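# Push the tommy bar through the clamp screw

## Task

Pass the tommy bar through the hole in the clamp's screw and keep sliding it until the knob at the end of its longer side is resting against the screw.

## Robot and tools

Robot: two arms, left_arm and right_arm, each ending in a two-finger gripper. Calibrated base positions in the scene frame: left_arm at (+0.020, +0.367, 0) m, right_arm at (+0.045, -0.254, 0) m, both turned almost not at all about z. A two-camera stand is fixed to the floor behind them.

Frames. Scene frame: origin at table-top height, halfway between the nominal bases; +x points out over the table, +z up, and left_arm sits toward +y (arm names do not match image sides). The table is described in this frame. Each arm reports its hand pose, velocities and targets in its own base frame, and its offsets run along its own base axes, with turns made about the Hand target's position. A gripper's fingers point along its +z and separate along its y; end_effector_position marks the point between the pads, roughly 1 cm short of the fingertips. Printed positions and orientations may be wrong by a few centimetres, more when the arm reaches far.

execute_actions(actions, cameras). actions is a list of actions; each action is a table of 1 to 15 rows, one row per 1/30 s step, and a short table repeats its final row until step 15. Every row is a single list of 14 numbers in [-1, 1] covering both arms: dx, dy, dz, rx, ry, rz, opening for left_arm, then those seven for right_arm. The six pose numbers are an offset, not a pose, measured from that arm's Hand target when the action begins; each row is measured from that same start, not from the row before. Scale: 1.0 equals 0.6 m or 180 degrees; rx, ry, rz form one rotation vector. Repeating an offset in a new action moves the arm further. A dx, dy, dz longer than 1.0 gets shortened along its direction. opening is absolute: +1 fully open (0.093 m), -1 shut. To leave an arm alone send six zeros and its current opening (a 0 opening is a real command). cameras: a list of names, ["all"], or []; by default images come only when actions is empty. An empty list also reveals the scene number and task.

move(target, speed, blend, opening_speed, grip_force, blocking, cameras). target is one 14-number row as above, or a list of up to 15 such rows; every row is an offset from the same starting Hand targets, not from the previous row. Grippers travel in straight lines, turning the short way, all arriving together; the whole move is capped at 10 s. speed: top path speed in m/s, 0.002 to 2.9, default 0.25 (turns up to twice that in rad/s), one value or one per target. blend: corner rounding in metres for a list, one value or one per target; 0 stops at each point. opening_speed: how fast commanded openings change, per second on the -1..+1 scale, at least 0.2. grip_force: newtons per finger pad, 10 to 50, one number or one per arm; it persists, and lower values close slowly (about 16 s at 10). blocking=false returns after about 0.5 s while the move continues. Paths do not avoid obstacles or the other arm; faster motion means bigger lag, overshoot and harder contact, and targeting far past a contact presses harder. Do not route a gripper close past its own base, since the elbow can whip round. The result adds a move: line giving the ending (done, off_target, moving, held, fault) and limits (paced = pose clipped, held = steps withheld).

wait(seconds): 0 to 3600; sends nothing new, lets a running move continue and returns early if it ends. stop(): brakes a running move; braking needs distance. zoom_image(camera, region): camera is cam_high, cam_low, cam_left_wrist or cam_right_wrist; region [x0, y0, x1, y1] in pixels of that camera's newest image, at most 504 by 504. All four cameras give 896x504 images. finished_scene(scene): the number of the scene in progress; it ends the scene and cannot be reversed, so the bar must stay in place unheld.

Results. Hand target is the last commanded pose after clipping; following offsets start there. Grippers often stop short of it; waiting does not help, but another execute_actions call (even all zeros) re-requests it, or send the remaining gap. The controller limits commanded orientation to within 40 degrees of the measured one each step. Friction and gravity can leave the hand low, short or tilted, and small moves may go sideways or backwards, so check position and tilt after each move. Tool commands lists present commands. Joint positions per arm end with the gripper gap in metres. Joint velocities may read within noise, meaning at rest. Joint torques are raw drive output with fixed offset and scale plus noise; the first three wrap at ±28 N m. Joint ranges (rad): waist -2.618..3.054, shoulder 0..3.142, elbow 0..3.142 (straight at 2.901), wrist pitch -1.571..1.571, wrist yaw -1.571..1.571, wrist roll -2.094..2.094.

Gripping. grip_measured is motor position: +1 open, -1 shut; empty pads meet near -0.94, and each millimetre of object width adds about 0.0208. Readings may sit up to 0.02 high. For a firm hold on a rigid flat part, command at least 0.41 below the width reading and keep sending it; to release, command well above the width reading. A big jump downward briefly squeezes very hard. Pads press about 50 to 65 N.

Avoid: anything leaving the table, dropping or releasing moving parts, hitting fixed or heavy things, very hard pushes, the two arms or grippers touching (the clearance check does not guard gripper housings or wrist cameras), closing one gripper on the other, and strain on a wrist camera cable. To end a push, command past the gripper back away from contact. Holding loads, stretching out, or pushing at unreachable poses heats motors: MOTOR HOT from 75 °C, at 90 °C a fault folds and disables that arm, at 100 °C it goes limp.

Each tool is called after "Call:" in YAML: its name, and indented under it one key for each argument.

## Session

Call:
execute_actions:
  actions: []
  cameras: ["all"]

Call:
zoom_image:
  camera: "cam_high"
  region: [260, 100, 640, 480]

Scene clock: 0.00 s.
left_arm: end_effector_position=(+0.3833, +0.0125, +0.0749) grip_measured=+1.000 end_effector_quat_wxyz=(+0.562, -0.017, +0.821, +0.096) | right_arm: end_effector_position=(+0.3857, -0.0228, +0.0790) grip_measured=+1.000 end_effector_quat_wxyz=(+0.554, +0.031, +0.829, -0.070)
Joint positions: left_arm=[-0.076 1.613 0.338 0.905 -0.249 0.053 0.093] | right_arm=[0.011 1.566 0.366 0.808 0.161 -0.021 0.093]
Joint velocities: within noise
Joint torques (N m): no reading
Heat: left arm: 29 °C; right arm: 33 °C.
Hand target: left_arm +0.3881, +0.0123, +0.0862; +0.577, -0.020, +0.811, +0.095 | right_arm +0.3884, -0.0227, +0.0849; +0.561, +0.032, +0.825, -0.069
Tool commands: left_gripper/opening=+1.0 right_gripper/opening=+1.0

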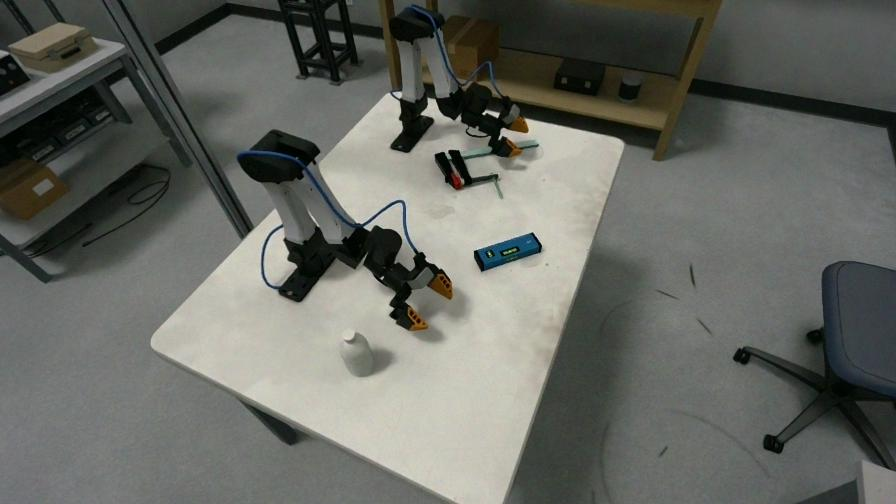

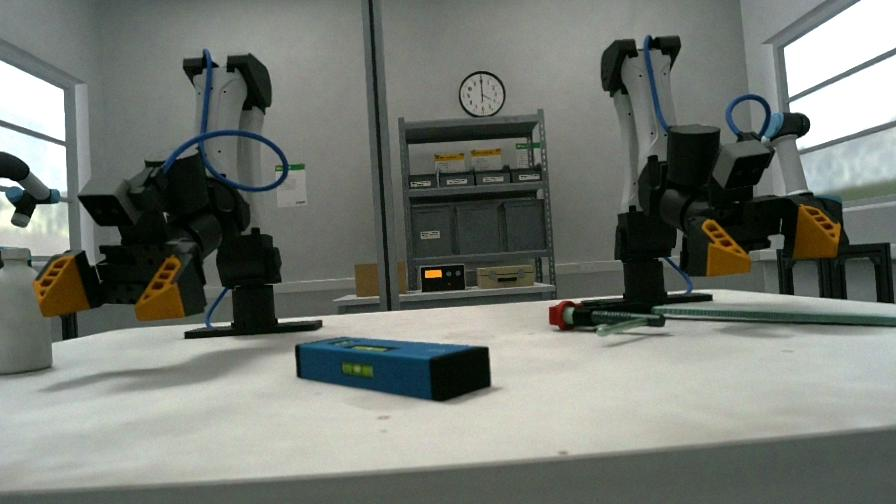

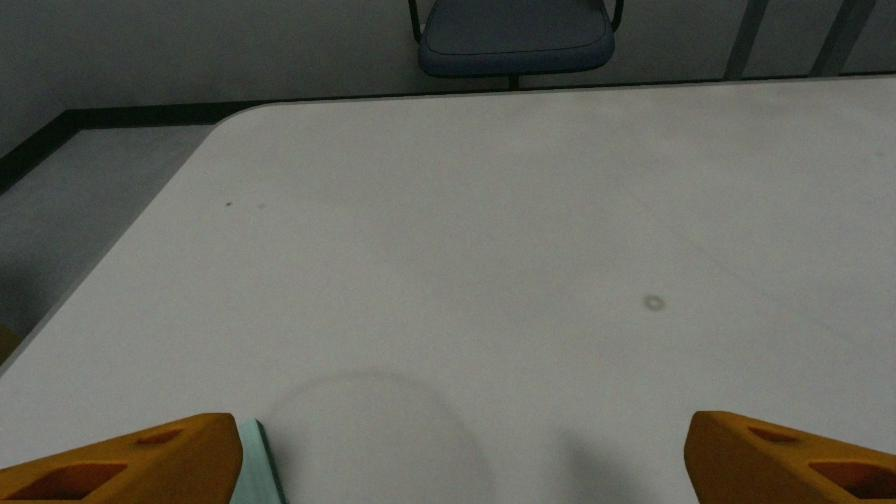

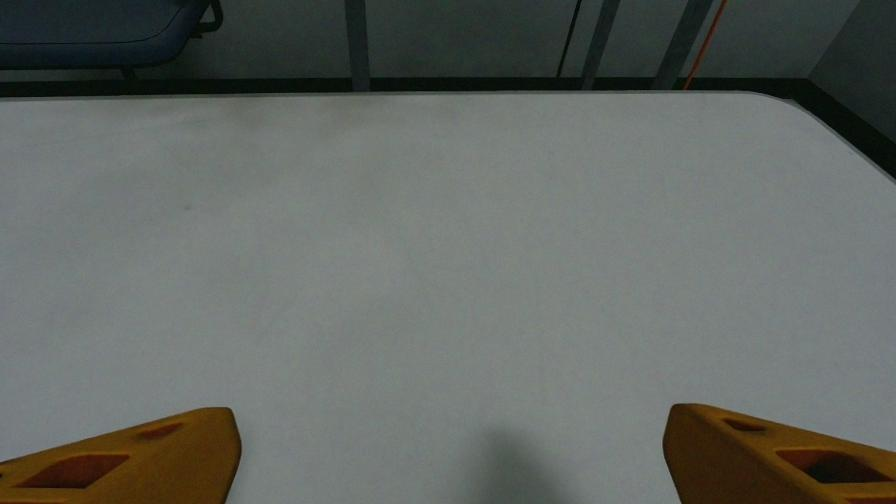

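Scaled by 1.326 from the camera's image (finer frame: 1280x720).

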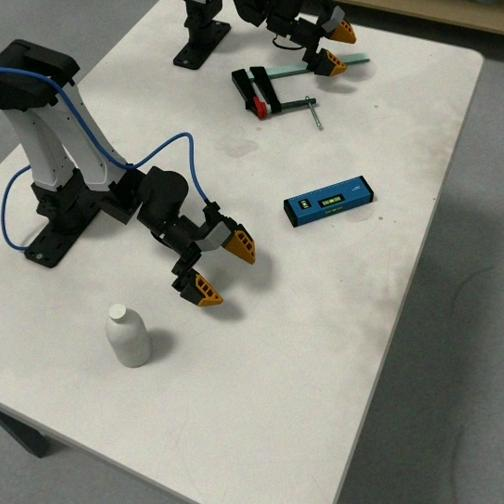

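Call:
zoom_image:
  camera: "cam_high"
  region: [425, 125, 545, 210]

Call:
zoom_image:
  camera: "cam_low"
  region: [530, 270, 896, 380]

Scaled by 4.200 from the camera's image (finer frame: 1280x720).

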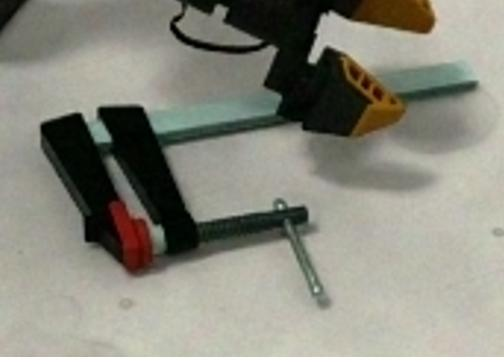

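Scaled by 1.377 from the camera's image (finer frame: 1280x720).

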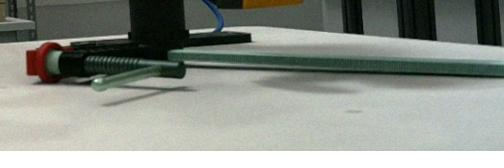

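Call:
move:
  target: [-0.1667, 0.0667, 0.2, 0, 0, 0, 1.0, 0.016, 0.6845, 0.0752, -0.3433, 0.0282, 0.5911, -1.0]
  cameras: ["cam_right_wrist", "cam_low", "cam_high"]
  speed: 0.4

Scene clock: 27.43 s.
left_arm: end_effector_position=(+0.2846, +0.0513, +0.1848) grip_measured=+1.000 end_effector_quat_wxyz=(+0.557, -0.026, +0.826, +0.089) | right_arm: end_effector_position=(+0.3970, +0.3808, +0.1315) grip_measured=-0.986 end_effector_quat_wxyz=(-0.301, +0.858, -0.417, -0.021)
Joint positions: left_arm=[0.164 0.659 0.411 -0.125 -0.026 0.117 0.093] | right_arm=[0.679 2.187 1.96 -0.793 -0.284 -1.477 0]
Joint torques (N m): left_arm=[0.5 -1.02 11.18 2.13 0.1 0.11] | right_arm=[0.14 -12.41 10.24 1.34 -0.5 -0.07]
Heat: left arm: 34 °C; right arm: 38 °C.
Hand target: left_arm +0.2880, +0.0525, +0.2062; +0.577, -0.020, +0.811, +0.095 | right_arm +0.3981, +0.3879, +0.1299; -0.304, +0.861, -0.407, -0.028
Off the commanded pose: left_arm 0.022 m, 3 deg | right_arm 0.007 m, 2 deg.
move: off_target (left_arm)
Images, in order (width x height): cam_high 896x504, cam_low 896x504, cam_right_wrist 896x504.

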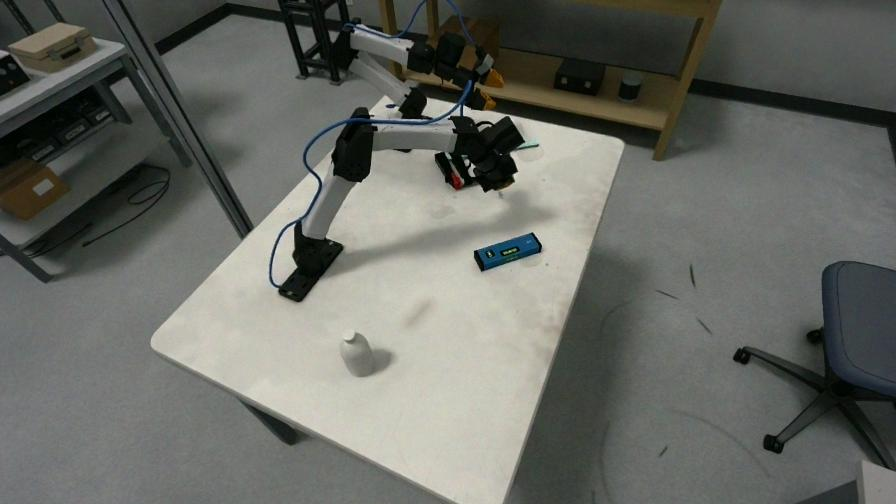

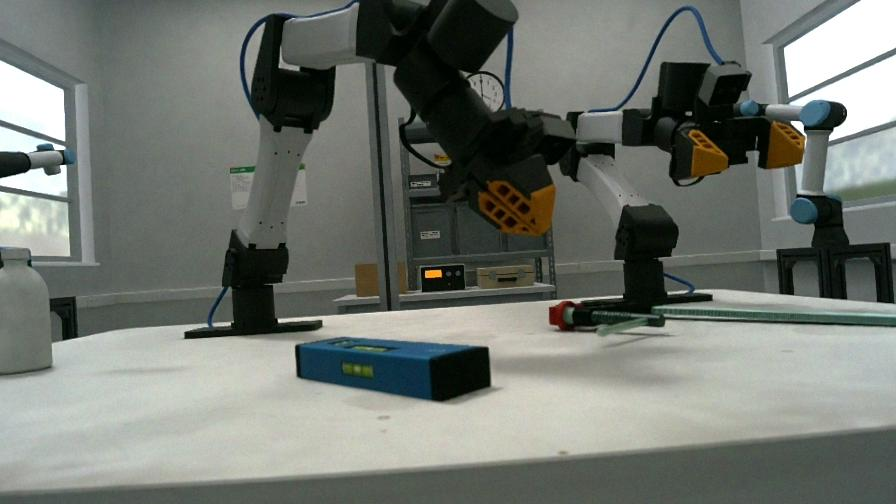

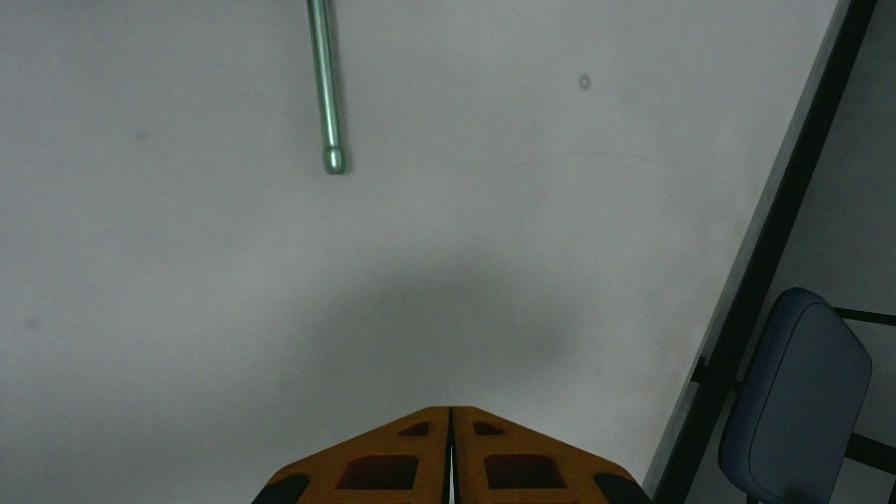

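Call:
move:
  target: [0, 0, 0, 0, 0, 0, 1.0, -0.0235, 0.0627, -0.1582, -0.0399, -0.0269, 0.0, -1.0]
  cameras: ["cam_right_wrist", "cam_low"]
  speed: 0.15

Call:
zoom_image:
  camera: "cam_low"
  region: [500, 225, 740, 360]

Scene clock: 40.80 s.
left_arm: end_effector_position=(+0.2846, +0.0513, +0.1847) grip_measured=+1.000 end_effector_quat_wxyz=(+0.556, -0.026, +0.826, +0.089) | right_arm: end_effector_position=(+0.3855, +0.4241, +0.0477) grip_measured=-0.986 end_effector_quat_wxyz=(-0.272, +0.879, -0.390, +0.038)
Joint positions: left_arm=[0.164 0.659 0.411 -0.125 -0.025 0.117 0.093] | right_arm=[0.8 2.324 1.876 -0.577 -0.113 -1.474 0]
Joint torques (N m): left_arm=[0.58 -1.21 11.19 2.15 0.12 0.08] | right_arm=[0.17 -13.98 6.65 1.56 -0.18 0.21]
Heat: left arm: 36 °C; right arm: 40 °C.
Hand target: left_arm +0.2880, +0.0524, +0.2061; +0.577, -0.020, +0.811, +0.095 | right_arm +0.3841, +0.4255, +0.0351; -0.266, +0.879, -0.395, +0.034
Off the commanded pose: left_arm 0.022 m, 3 deg | right_arm 0.013 m, 1 deg.
move: off_target (right_arm)
Images, in order (width x height): cam_low 896x504, cam_right_wrist 896x504.

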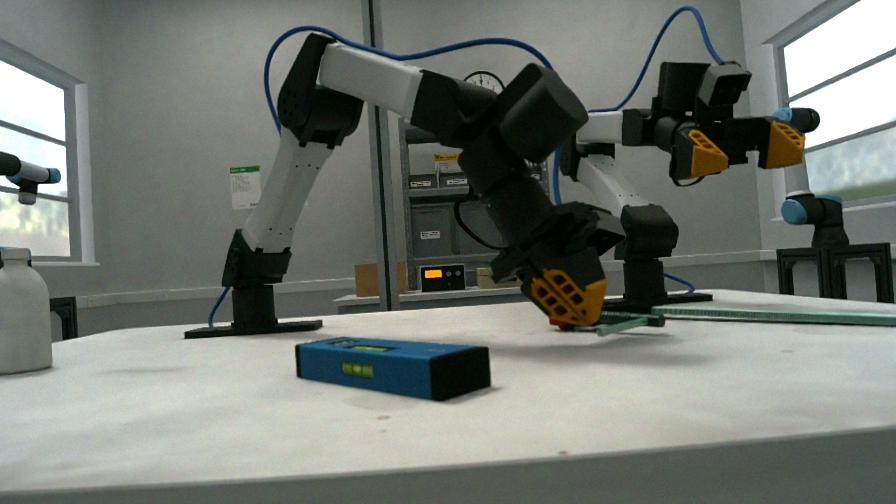

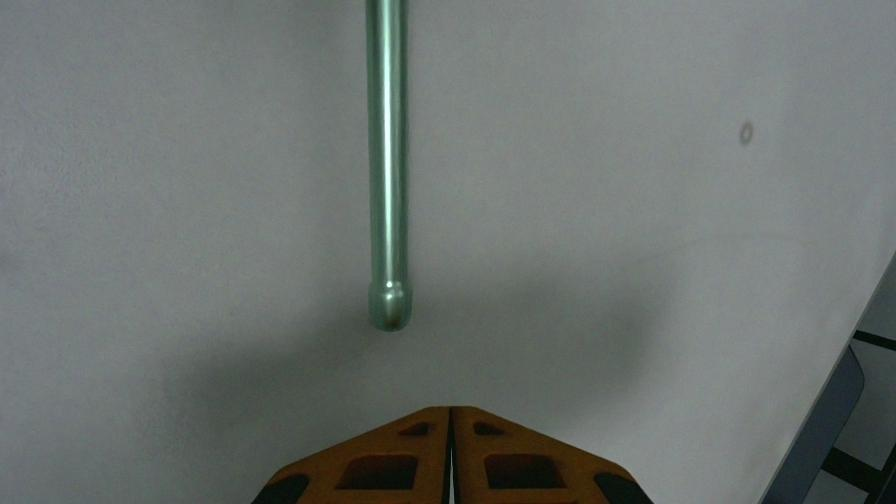

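Scaled by 2.100 from the camera's image (finer frame: 1280x720).

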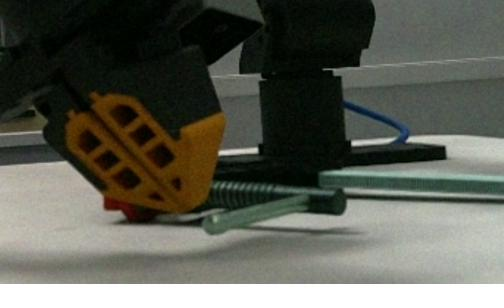

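Call:
move:
  target: [0, 0, 0, 0, 0, 0, 1.0, -0.0175, 0.0027, -0.0233, 0, 0, 0, -1.0]
  cameras: ["cam_right_wrist", "cam_low"]
  speed: 0.08

Call:
zoom_image:
  camera: "cam_low"
  region: [500, 225, 740, 360]

Scene clock: 49.80 s.
left_arm: end_effector_position=(+0.2846, +0.0513, +0.1847) grip_measured=+1.000 end_effector_quat_wxyz=(+0.556, -0.026, +0.826, +0.089) | right_arm: end_effector_position=(+0.3771, +0.4247, +0.0299) grip_measured=-0.986 end_effector_quat_wxyz=(-0.269, +0.879, -0.392, +0.038)
Joint positions: left_arm=[0.164 0.659 0.411 -0.125 -0.025 0.117 0.093] | right_arm=[0.814 2.324 1.807 -0.511 -0.103 -1.459 0]
Joint torques (N m): left_arm=[0.64 -1.17 11 2.17 0.09 0.1] | right_arm=[0.59 -14.78 6.23 1.57 -0.19 0.2]
Heat: left arm: 38 °C; right arm: 42 °C.
Hand target: left_arm +0.2880, +0.0524, +0.2061; +0.577, -0.020, +0.811, +0.095 | right_arm +0.3734, +0.4271, +0.0210; -0.266, +0.879, -0.395, +0.034
Off the commanded pose: left_arm 0.022 m, 3 deg | right_arm 0.010 m, 1 deg.
move: done
Images, in order (width x height): cam_low 896x504, cam_right_wrist 896x504.

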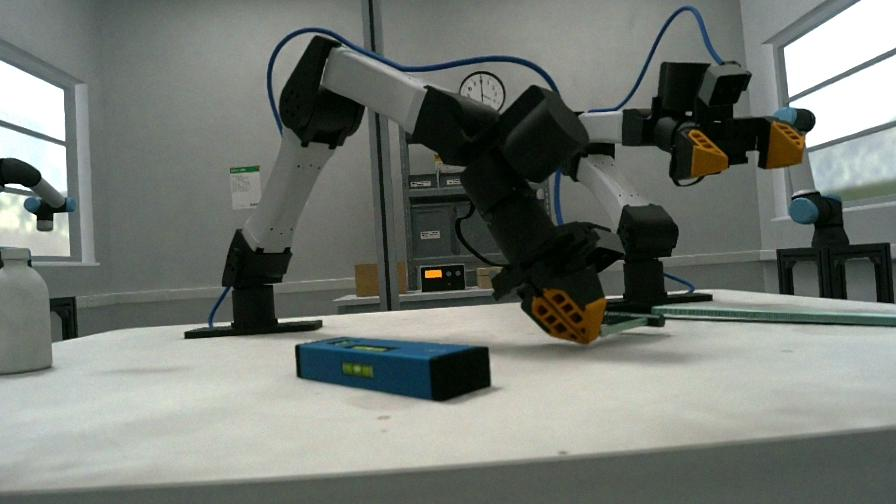

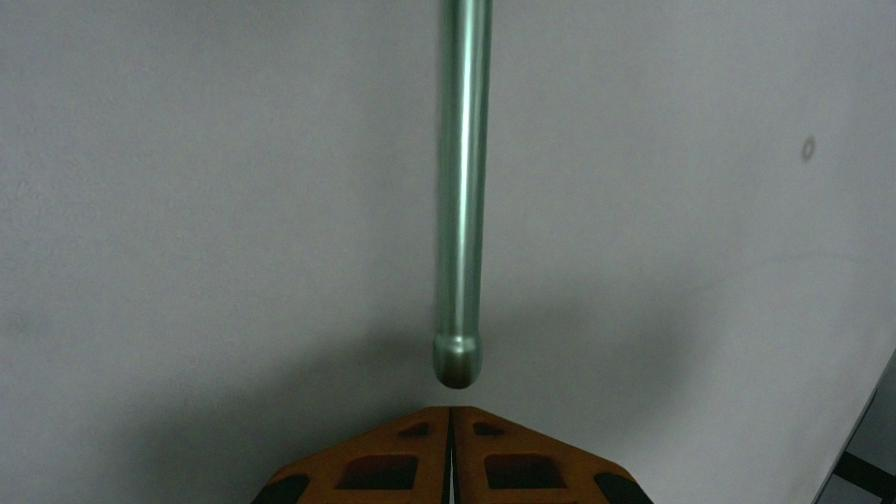

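Scaled by 2.100 from the camera's image (finer frame: 1280x720).

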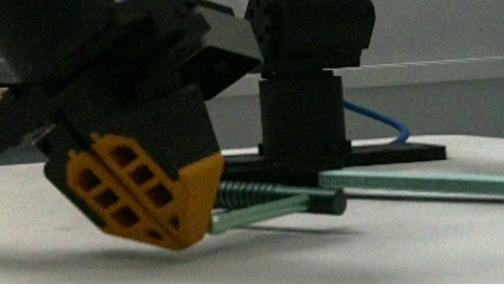

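Call:
move:
  target: [0, 0, 0, 0, 0, 0, 1.0, -0.0482, 0.0575, 0.0067, 0, 0, 0, -1.0]
  cameras: ["cam_right_wrist", "cam_low"]
  speed: 0.06

Call:
zoom_image:
  camera: "cam_low"
  region: [500, 225, 740, 360]

Scene clock: 55.47 s.
left_arm: end_effector_position=(+0.2846, +0.0513, +0.1847) grip_measured=+1.000 end_effector_quat_wxyz=(+0.556, -0.026, +0.826, +0.089) | right_arm: end_effector_position=(+0.3435, +0.4553, +0.0294) grip_measured=-0.986 end_effector_quat_wxyz=(-0.267, +0.880, -0.392, +0.036)
Joint positions: left_arm=[0.164 0.659 0.411 -0.125 -0.025 0.117 0.093] | right_arm=[0.908 2.333 1.821 -0.517 -0.057 -1.381 0]
Joint torques (N m): left_arm=[0.85 -1.26 11.23 2.17 0.1 0.11] | right_arm=[0.38 -13.26 9.95 1.36 -0.12 0.2]
Heat: left arm: 39 °C; right arm: 44 °C.
Hand target: left_arm +0.2880, +0.0524, +0.2061; +0.577, -0.020, +0.811, +0.095 | right_arm +0.3445, +0.4617, +0.0251; -0.266, +0.879, -0.394, +0.034
Off the commanded pose: left_arm 0.022 m, 3 deg | right_arm 0.008 m, 0 deg.
move: done
Images, in order (width x height): cam_low 896x504, cam_right_wrist 896x504.

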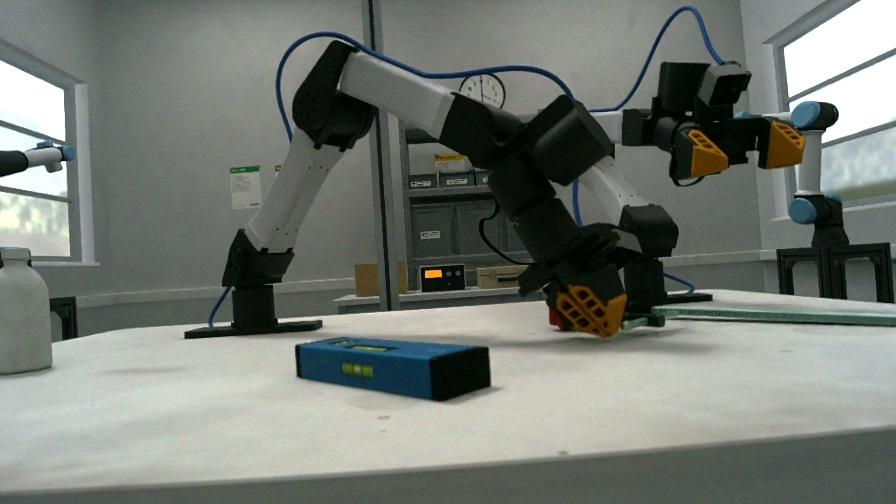

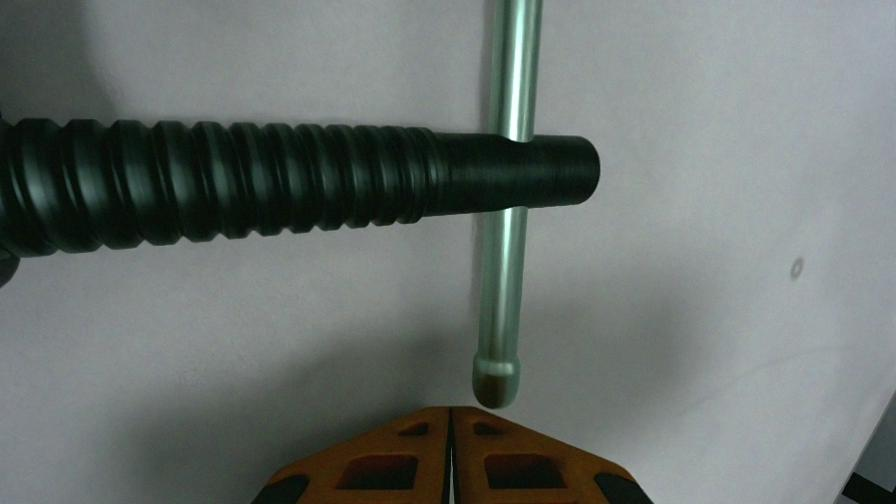

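Scaled by 2.100 from the camera's image (finer frame: 1280x720).

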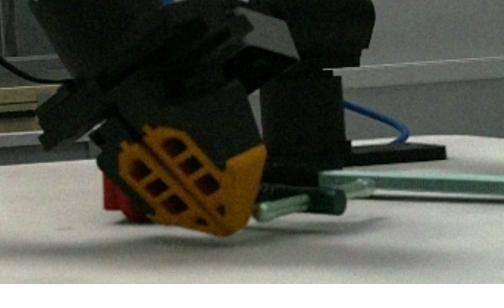

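Call:
move:
  target: [0, 0, 0, 0, 0, 0, 1.0, 0.0205, 0.0048, 0.0017, 0, 0, 0, -1.0]
  cameras: ["cam_right_wrist"]
  speed: 0.06

Scene clock: 60.60 s.
left_arm: end_effector_position=(+0.2846, +0.0513, +0.1847) grip_measured=+1.000 end_effector_quat_wxyz=(+0.556, -0.026, +0.826, +0.089) | right_arm: end_effector_position=(+0.3498, +0.4632, +0.0311) grip_measured=-0.986 end_effector_quat_wxyz=(-0.267, +0.880, -0.392, +0.036)
Joint positions: left_arm=[0.164 0.659 0.411 -0.125 -0.025 0.117 0.093] | right_arm=[0.908 2.374 1.9 -0.554 -0.057 -1.38 0]
Joint torques (N m): left_arm=[0.43 -1.25 10.97 2.2 0.11 0.13] | right_arm=[-1.21 -13.57 9.99 1.36 -0.23 0.06]
Heat: left arm: 39 °C; right arm: 44 °C.
Hand target: left_arm +0.2880, +0.0524, +0.2061; +0.577, -0.020, +0.811, +0.095 | right_arm +0.3569, +0.4646, +0.0261; -0.266, +0.879, -0.394, +0.034
Off the commanded pose: left_arm 0.022 m, 3 deg | right_arm 0.009 m, 0 deg.
move: done

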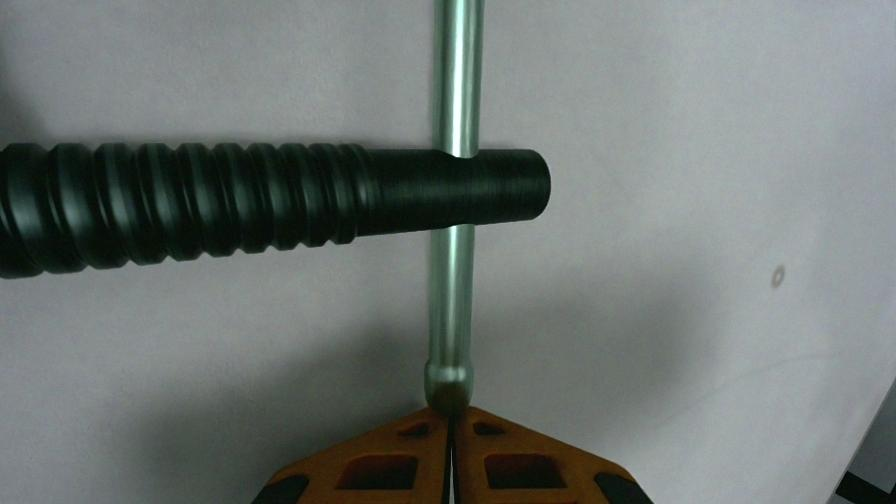

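Call:
move:
  target: [0, 0, 0, 0, 0, 0, 1.0, -0.0475, 0.0567, 0, 0, 0, 0, -1.0]
  cameras: ["cam_right_wrist"]
  speed: 0.05

Call:
zoom_image:
  camera: "cam_right_wrist"
  region: [340, 260, 600, 460]

Scene clock: 65.47 s.
left_arm: end_effector_position=(+0.2846, +0.0513, +0.1847) grip_measured=+1.000 end_effector_quat_wxyz=(+0.556, -0.026, +0.826, +0.089) | right_arm: end_effector_position=(+0.3340, +0.4871, +0.0314) grip_measured=-0.986 end_effector_quat_wxyz=(-0.264, +0.878, -0.398, +0.042)
Joint positions: left_arm=[0.164 0.659 0.411 -0.125 -0.025 0.117 0.093] | right_arm=[0.967 2.42 1.985 -0.594 -0.01 -1.321 0]
Joint torques (N m): left_arm=[0.73 -1.14 11.41 2.19 0.11 0.14] | right_arm=[1.42 -13.82 10.11 1.4 -0.2 0.21]
Heat: left arm: 40 °C; right arm: 45 °C.
Hand target: left_arm +0.2880, +0.0524, +0.2061; +0.577, -0.020, +0.811, +0.095 | right_arm +0.3284, +0.4985, +0.0260; -0.266, +0.879, -0.395, +0.034
Off the commanded pose: left_arm 0.022 m, 3 deg | right_arm 0.014 m, 1 deg.
move: off_target (right_arm)

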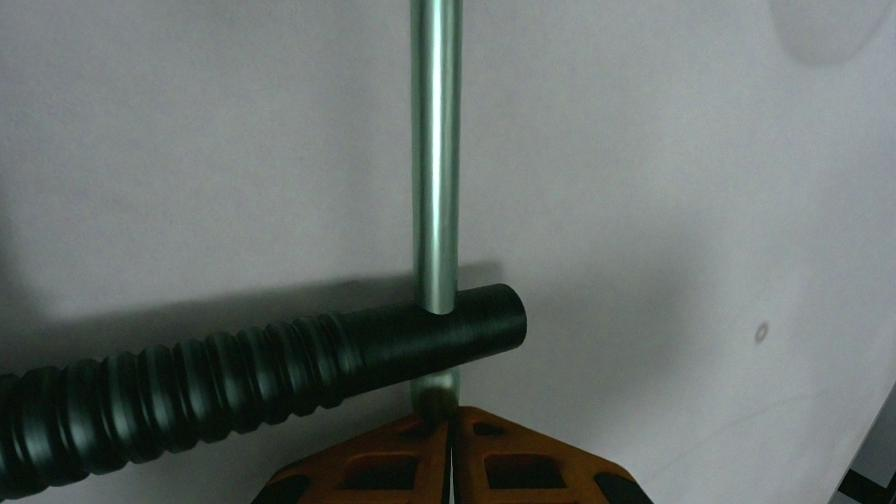

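Scaled by 1.938 from the camera's image (finer frame: 1280x720).

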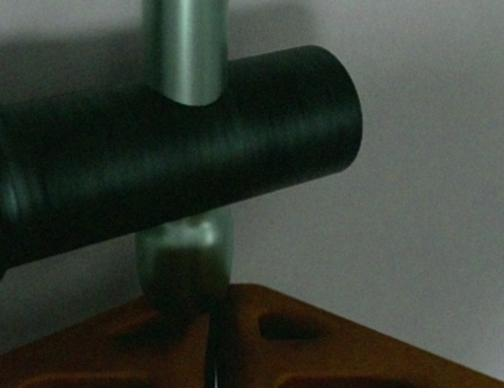

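Call:
move:
  target: [0, 0, 0, 0, 0, 0, 1.0, -0.0175, 0.0175, 0, 0, 0, 0, -1.0]
  cameras: ["cam_right_wrist", "cam_low"]
  speed: 0.05

Call:
zoom_image:
  camera: "cam_right_wrist"
  region: [340, 260, 600, 460]

Scene clock: 67.40 s.
left_arm: end_effector_position=(+0.2846, +0.0513, +0.1847) grip_measured=+1.000 end_effector_quat_wxyz=(+0.556, -0.026, +0.826, +0.089) | right_arm: end_effector_position=(+0.3329, +0.4878, +0.0314) grip_measured=-0.986 end_effector_quat_wxyz=(-0.257, +0.875, -0.407, +0.056)
Joint positions: left_arm=[0.164 0.659 0.411 -0.125 -0.025 0.117 0.093] | right_arm=[0.981 2.428 2.005 -0.615 0.031 -1.297 0]
Joint torques (N m): left_arm=[0.47 -1.29 11.19 2.17 0.09 0.05] | right_arm=[2.85 -13.68 10.14 1.51 -0.53 0.25]
Heat: left arm: 40 °C; right arm: 46 °C.
Hand target: left_arm +0.2880, +0.0524, +0.2061; +0.577, -0.020, +0.811, +0.095 | right_arm +0.3178, +0.5091, +0.0260; -0.266, +0.879, -0.394, +0.034
Off the commanded pose: left_arm 0.022 m, 3 deg | right_arm 0.026 m, 3 deg.
move: off_target (right_arm)
Images, in order (width x height): cam_low 896x504, cam_right_wrist 896x504.

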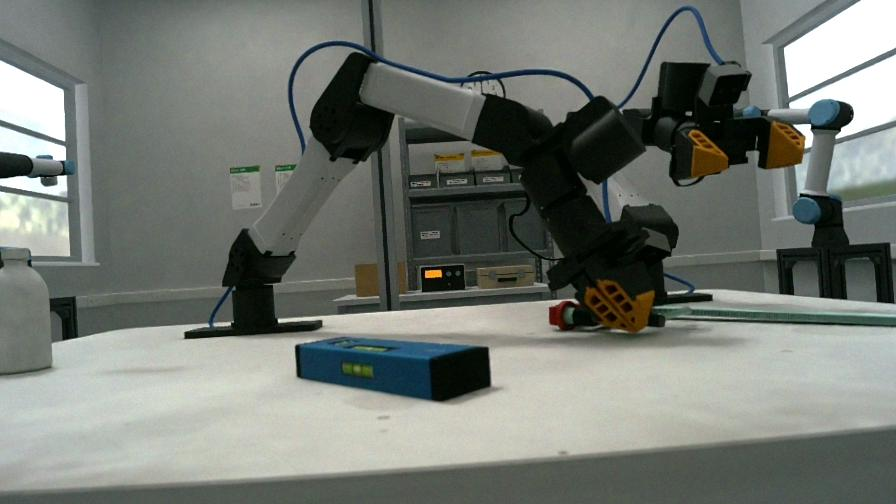

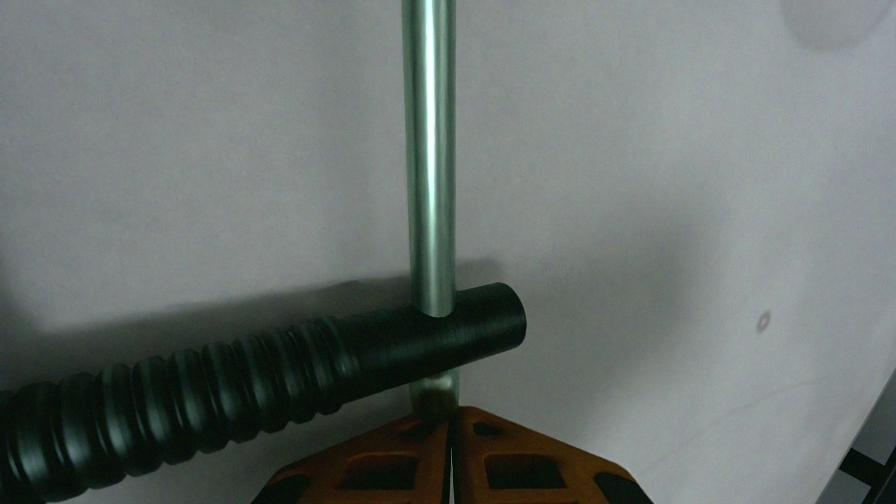

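Scaled by 1.938 from the camera's image (finer frame: 1280x720).

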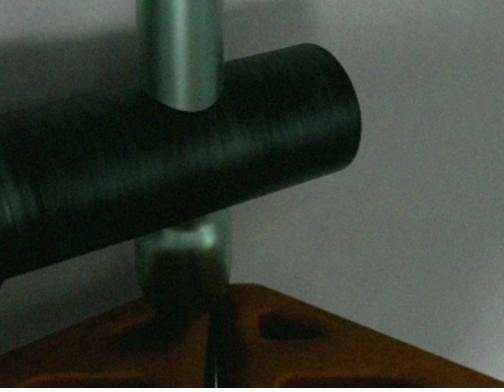

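Call:
zoom_image:
  camera: "cam_low"
  region: [520, 240, 720, 350]

Scaled by 2.520 from the camera's image (finer frame: 1280x720).

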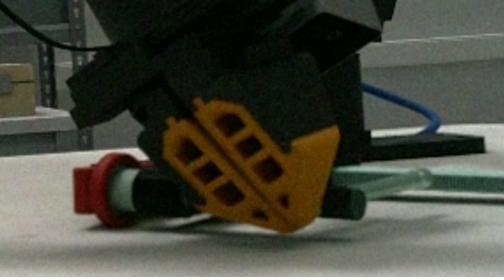

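Call:
move:
  target: [0, 0, 0, 0, 0, 0, 1.0, -0.0125, 0.0175, 0.0067, 0, 0, 0, -1.0]
  cameras: ["cam_right_wrist"]
  speed: 0.05

Call:
zoom_image:
  camera: "cam_right_wrist"
  region: [340, 260, 600, 460]

Scene clock: 72.67 s.
left_arm: end_effector_position=(+0.2846, +0.0513, +0.1847) grip_measured=+1.000 end_effector_quat_wxyz=(+0.556, -0.026, +0.826, +0.089) | right_arm: end_effector_position=(+0.3304, +0.4924, +0.0332) grip_measured=-0.986 end_effector_quat_wxyz=(-0.251, +0.873, -0.413, +0.064)
Joint positions: left_arm=[0.164 0.659 0.411 -0.125 -0.025 0.117 0.093] | right_arm=[0.997 2.448 2.053 -0.653 0.059 -1.278 0]
Joint torques (N m): left_arm=[0.59 -1.14 11.32 2.15 0.03 0.1] | right_arm=[3.63 -14.09 10.39 1.55 -0.69 0.25]
Heat: left arm: 41 °C; right arm: 46 °C.
Hand target: left_arm +0.2880, +0.0524, +0.2061; +0.577, -0.020, +0.811, +0.095 | right_arm +0.3103, +0.5196, +0.0301; -0.266, +0.879, -0.394, +0.034
Off the commanded pose: left_arm 0.022 m, 3 deg | right_arm 0.034 m, 4 deg.
move: off_target (right_arm)

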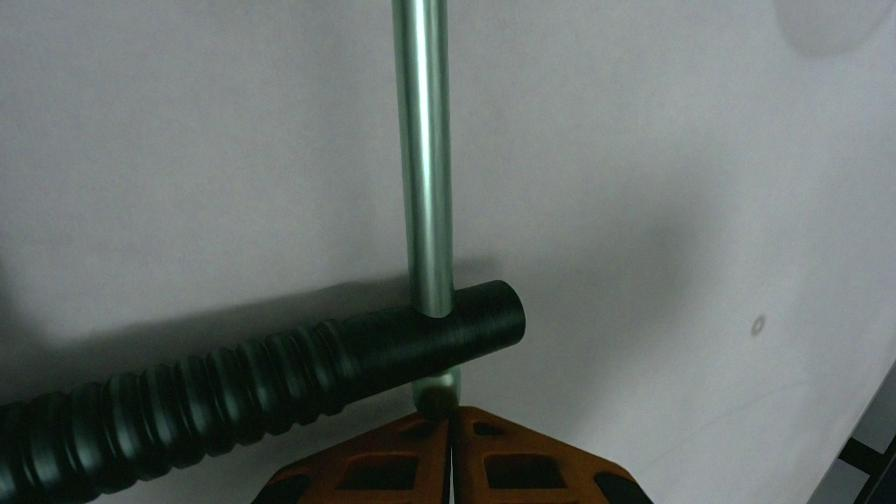

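Scaled by 1.938 from the camera's image (finer frame: 1280x720).

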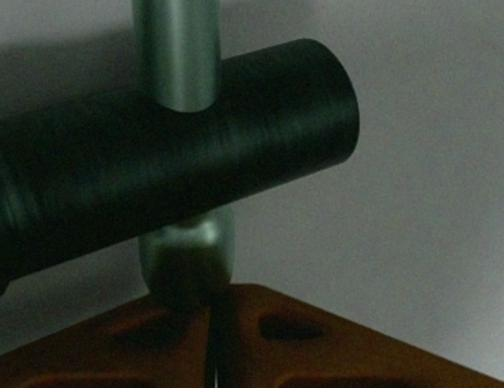

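Call:
move:
  target:
    - [0, 0, 0, 0, 0, 0, 1.0, 0.0683, -0.0933, 0.03, 0, 0, 0, -1.0]
    - [0, 0, 0, 0, 0, 0, 1.0, 0.0783, -0.12, 0.15, 0, 0, 0, -1.0]
  cameras: ["cam_right_wrist", "cam_low", "cam_high"]
  speed: 0.12
  blend: 0.01

Call:
zoom_image:
  camera: "cam_right_wrist"
  region: [100, 0, 500, 300]

Scene clock: 76.03 s.
left_arm: end_effector_position=(+0.2846, +0.0513, +0.1847) grip_measured=+1.000 end_effector_quat_wxyz=(+0.556, -0.026, +0.826, +0.089) | right_arm: end_effector_position=(+0.3529, +0.4446, +0.0851) grip_measured=-0.986 end_effector_quat_wxyz=(-0.234, +0.884, -0.403, +0.032)
Joint positions: left_arm=[0.164 0.659 0.411 -0.125 -0.025 0.117 0.093] | right_arm=[0.883 2.347 2.103 -0.853 -0.056 -1.39 0]
Joint torques (N m): left_arm=[0.59 -1.29 11.17 2.13 0.12 0.15] | right_arm=[-1.01 -21 9.54 1.2 -0.35 -0.07]
Heat: left arm: 41 °C; right arm: 49 °C.
Hand target: left_arm +0.2880, +0.0524, +0.2061; +0.577, -0.020, +0.811, +0.095 | right_arm +0.3573, +0.4476, +0.1201; -0.266, +0.879, -0.394, +0.034
Off the commanded pose: left_arm 0.022 m, 3 deg | right_arm 0.035 m, 4 deg.
move: off_target (right_arm)
Images, in order (width x height): cam_high 896x504, cam_low 896x504, cam_right_wrist 896x504.

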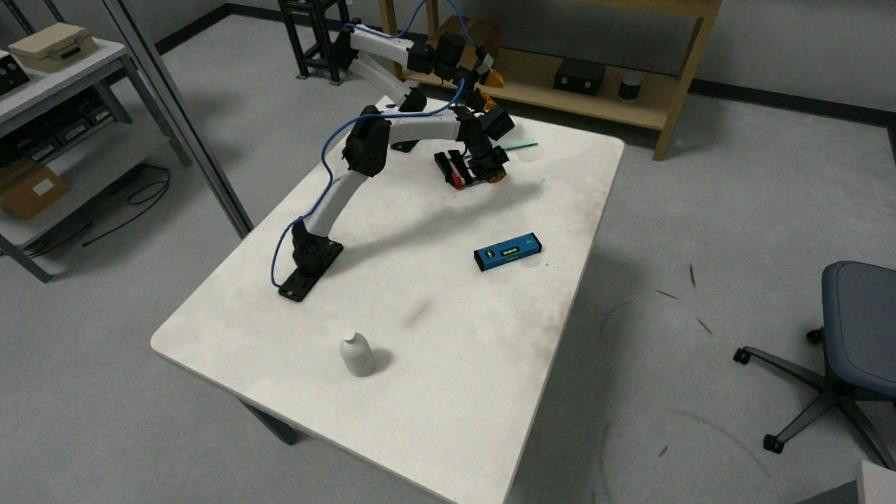

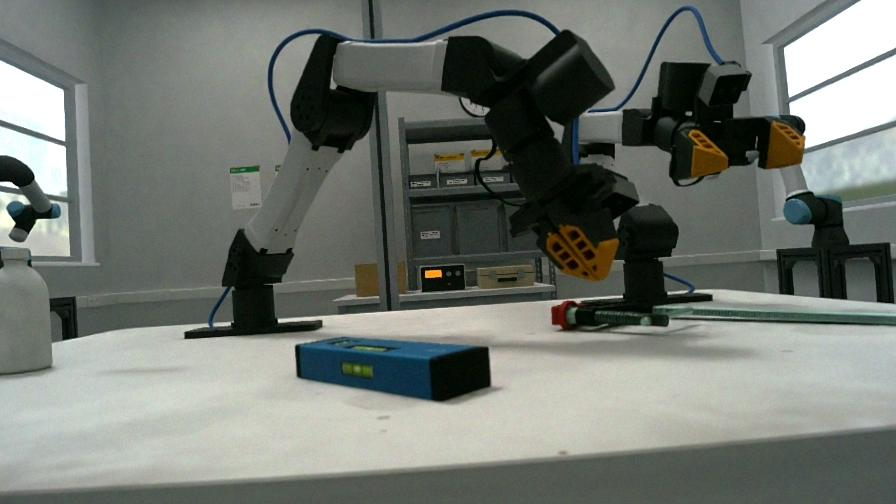

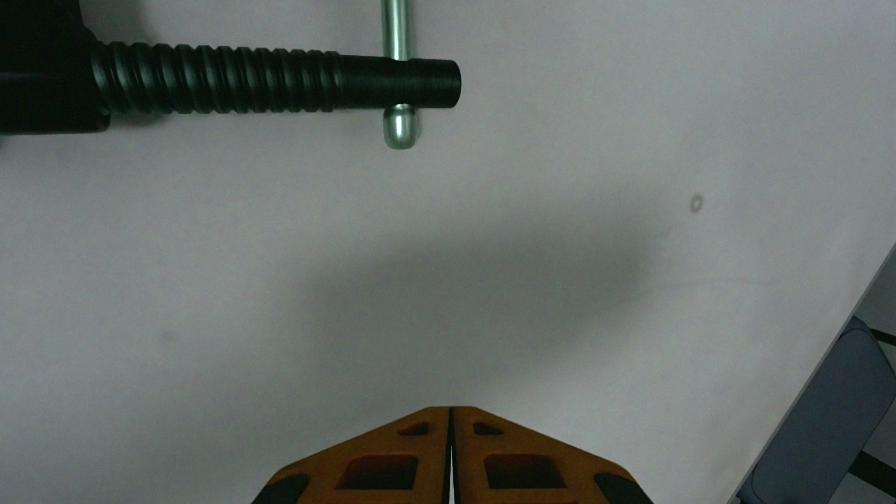

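Scaled by 1.260 from the camera's image (finer frame: 1280x720).

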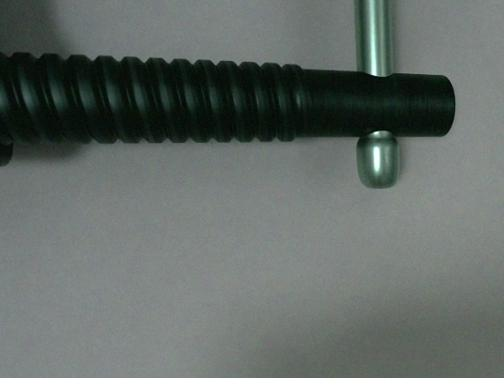

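Call:
finished_scene:
  scene: 3

The scene is finished: the task was done.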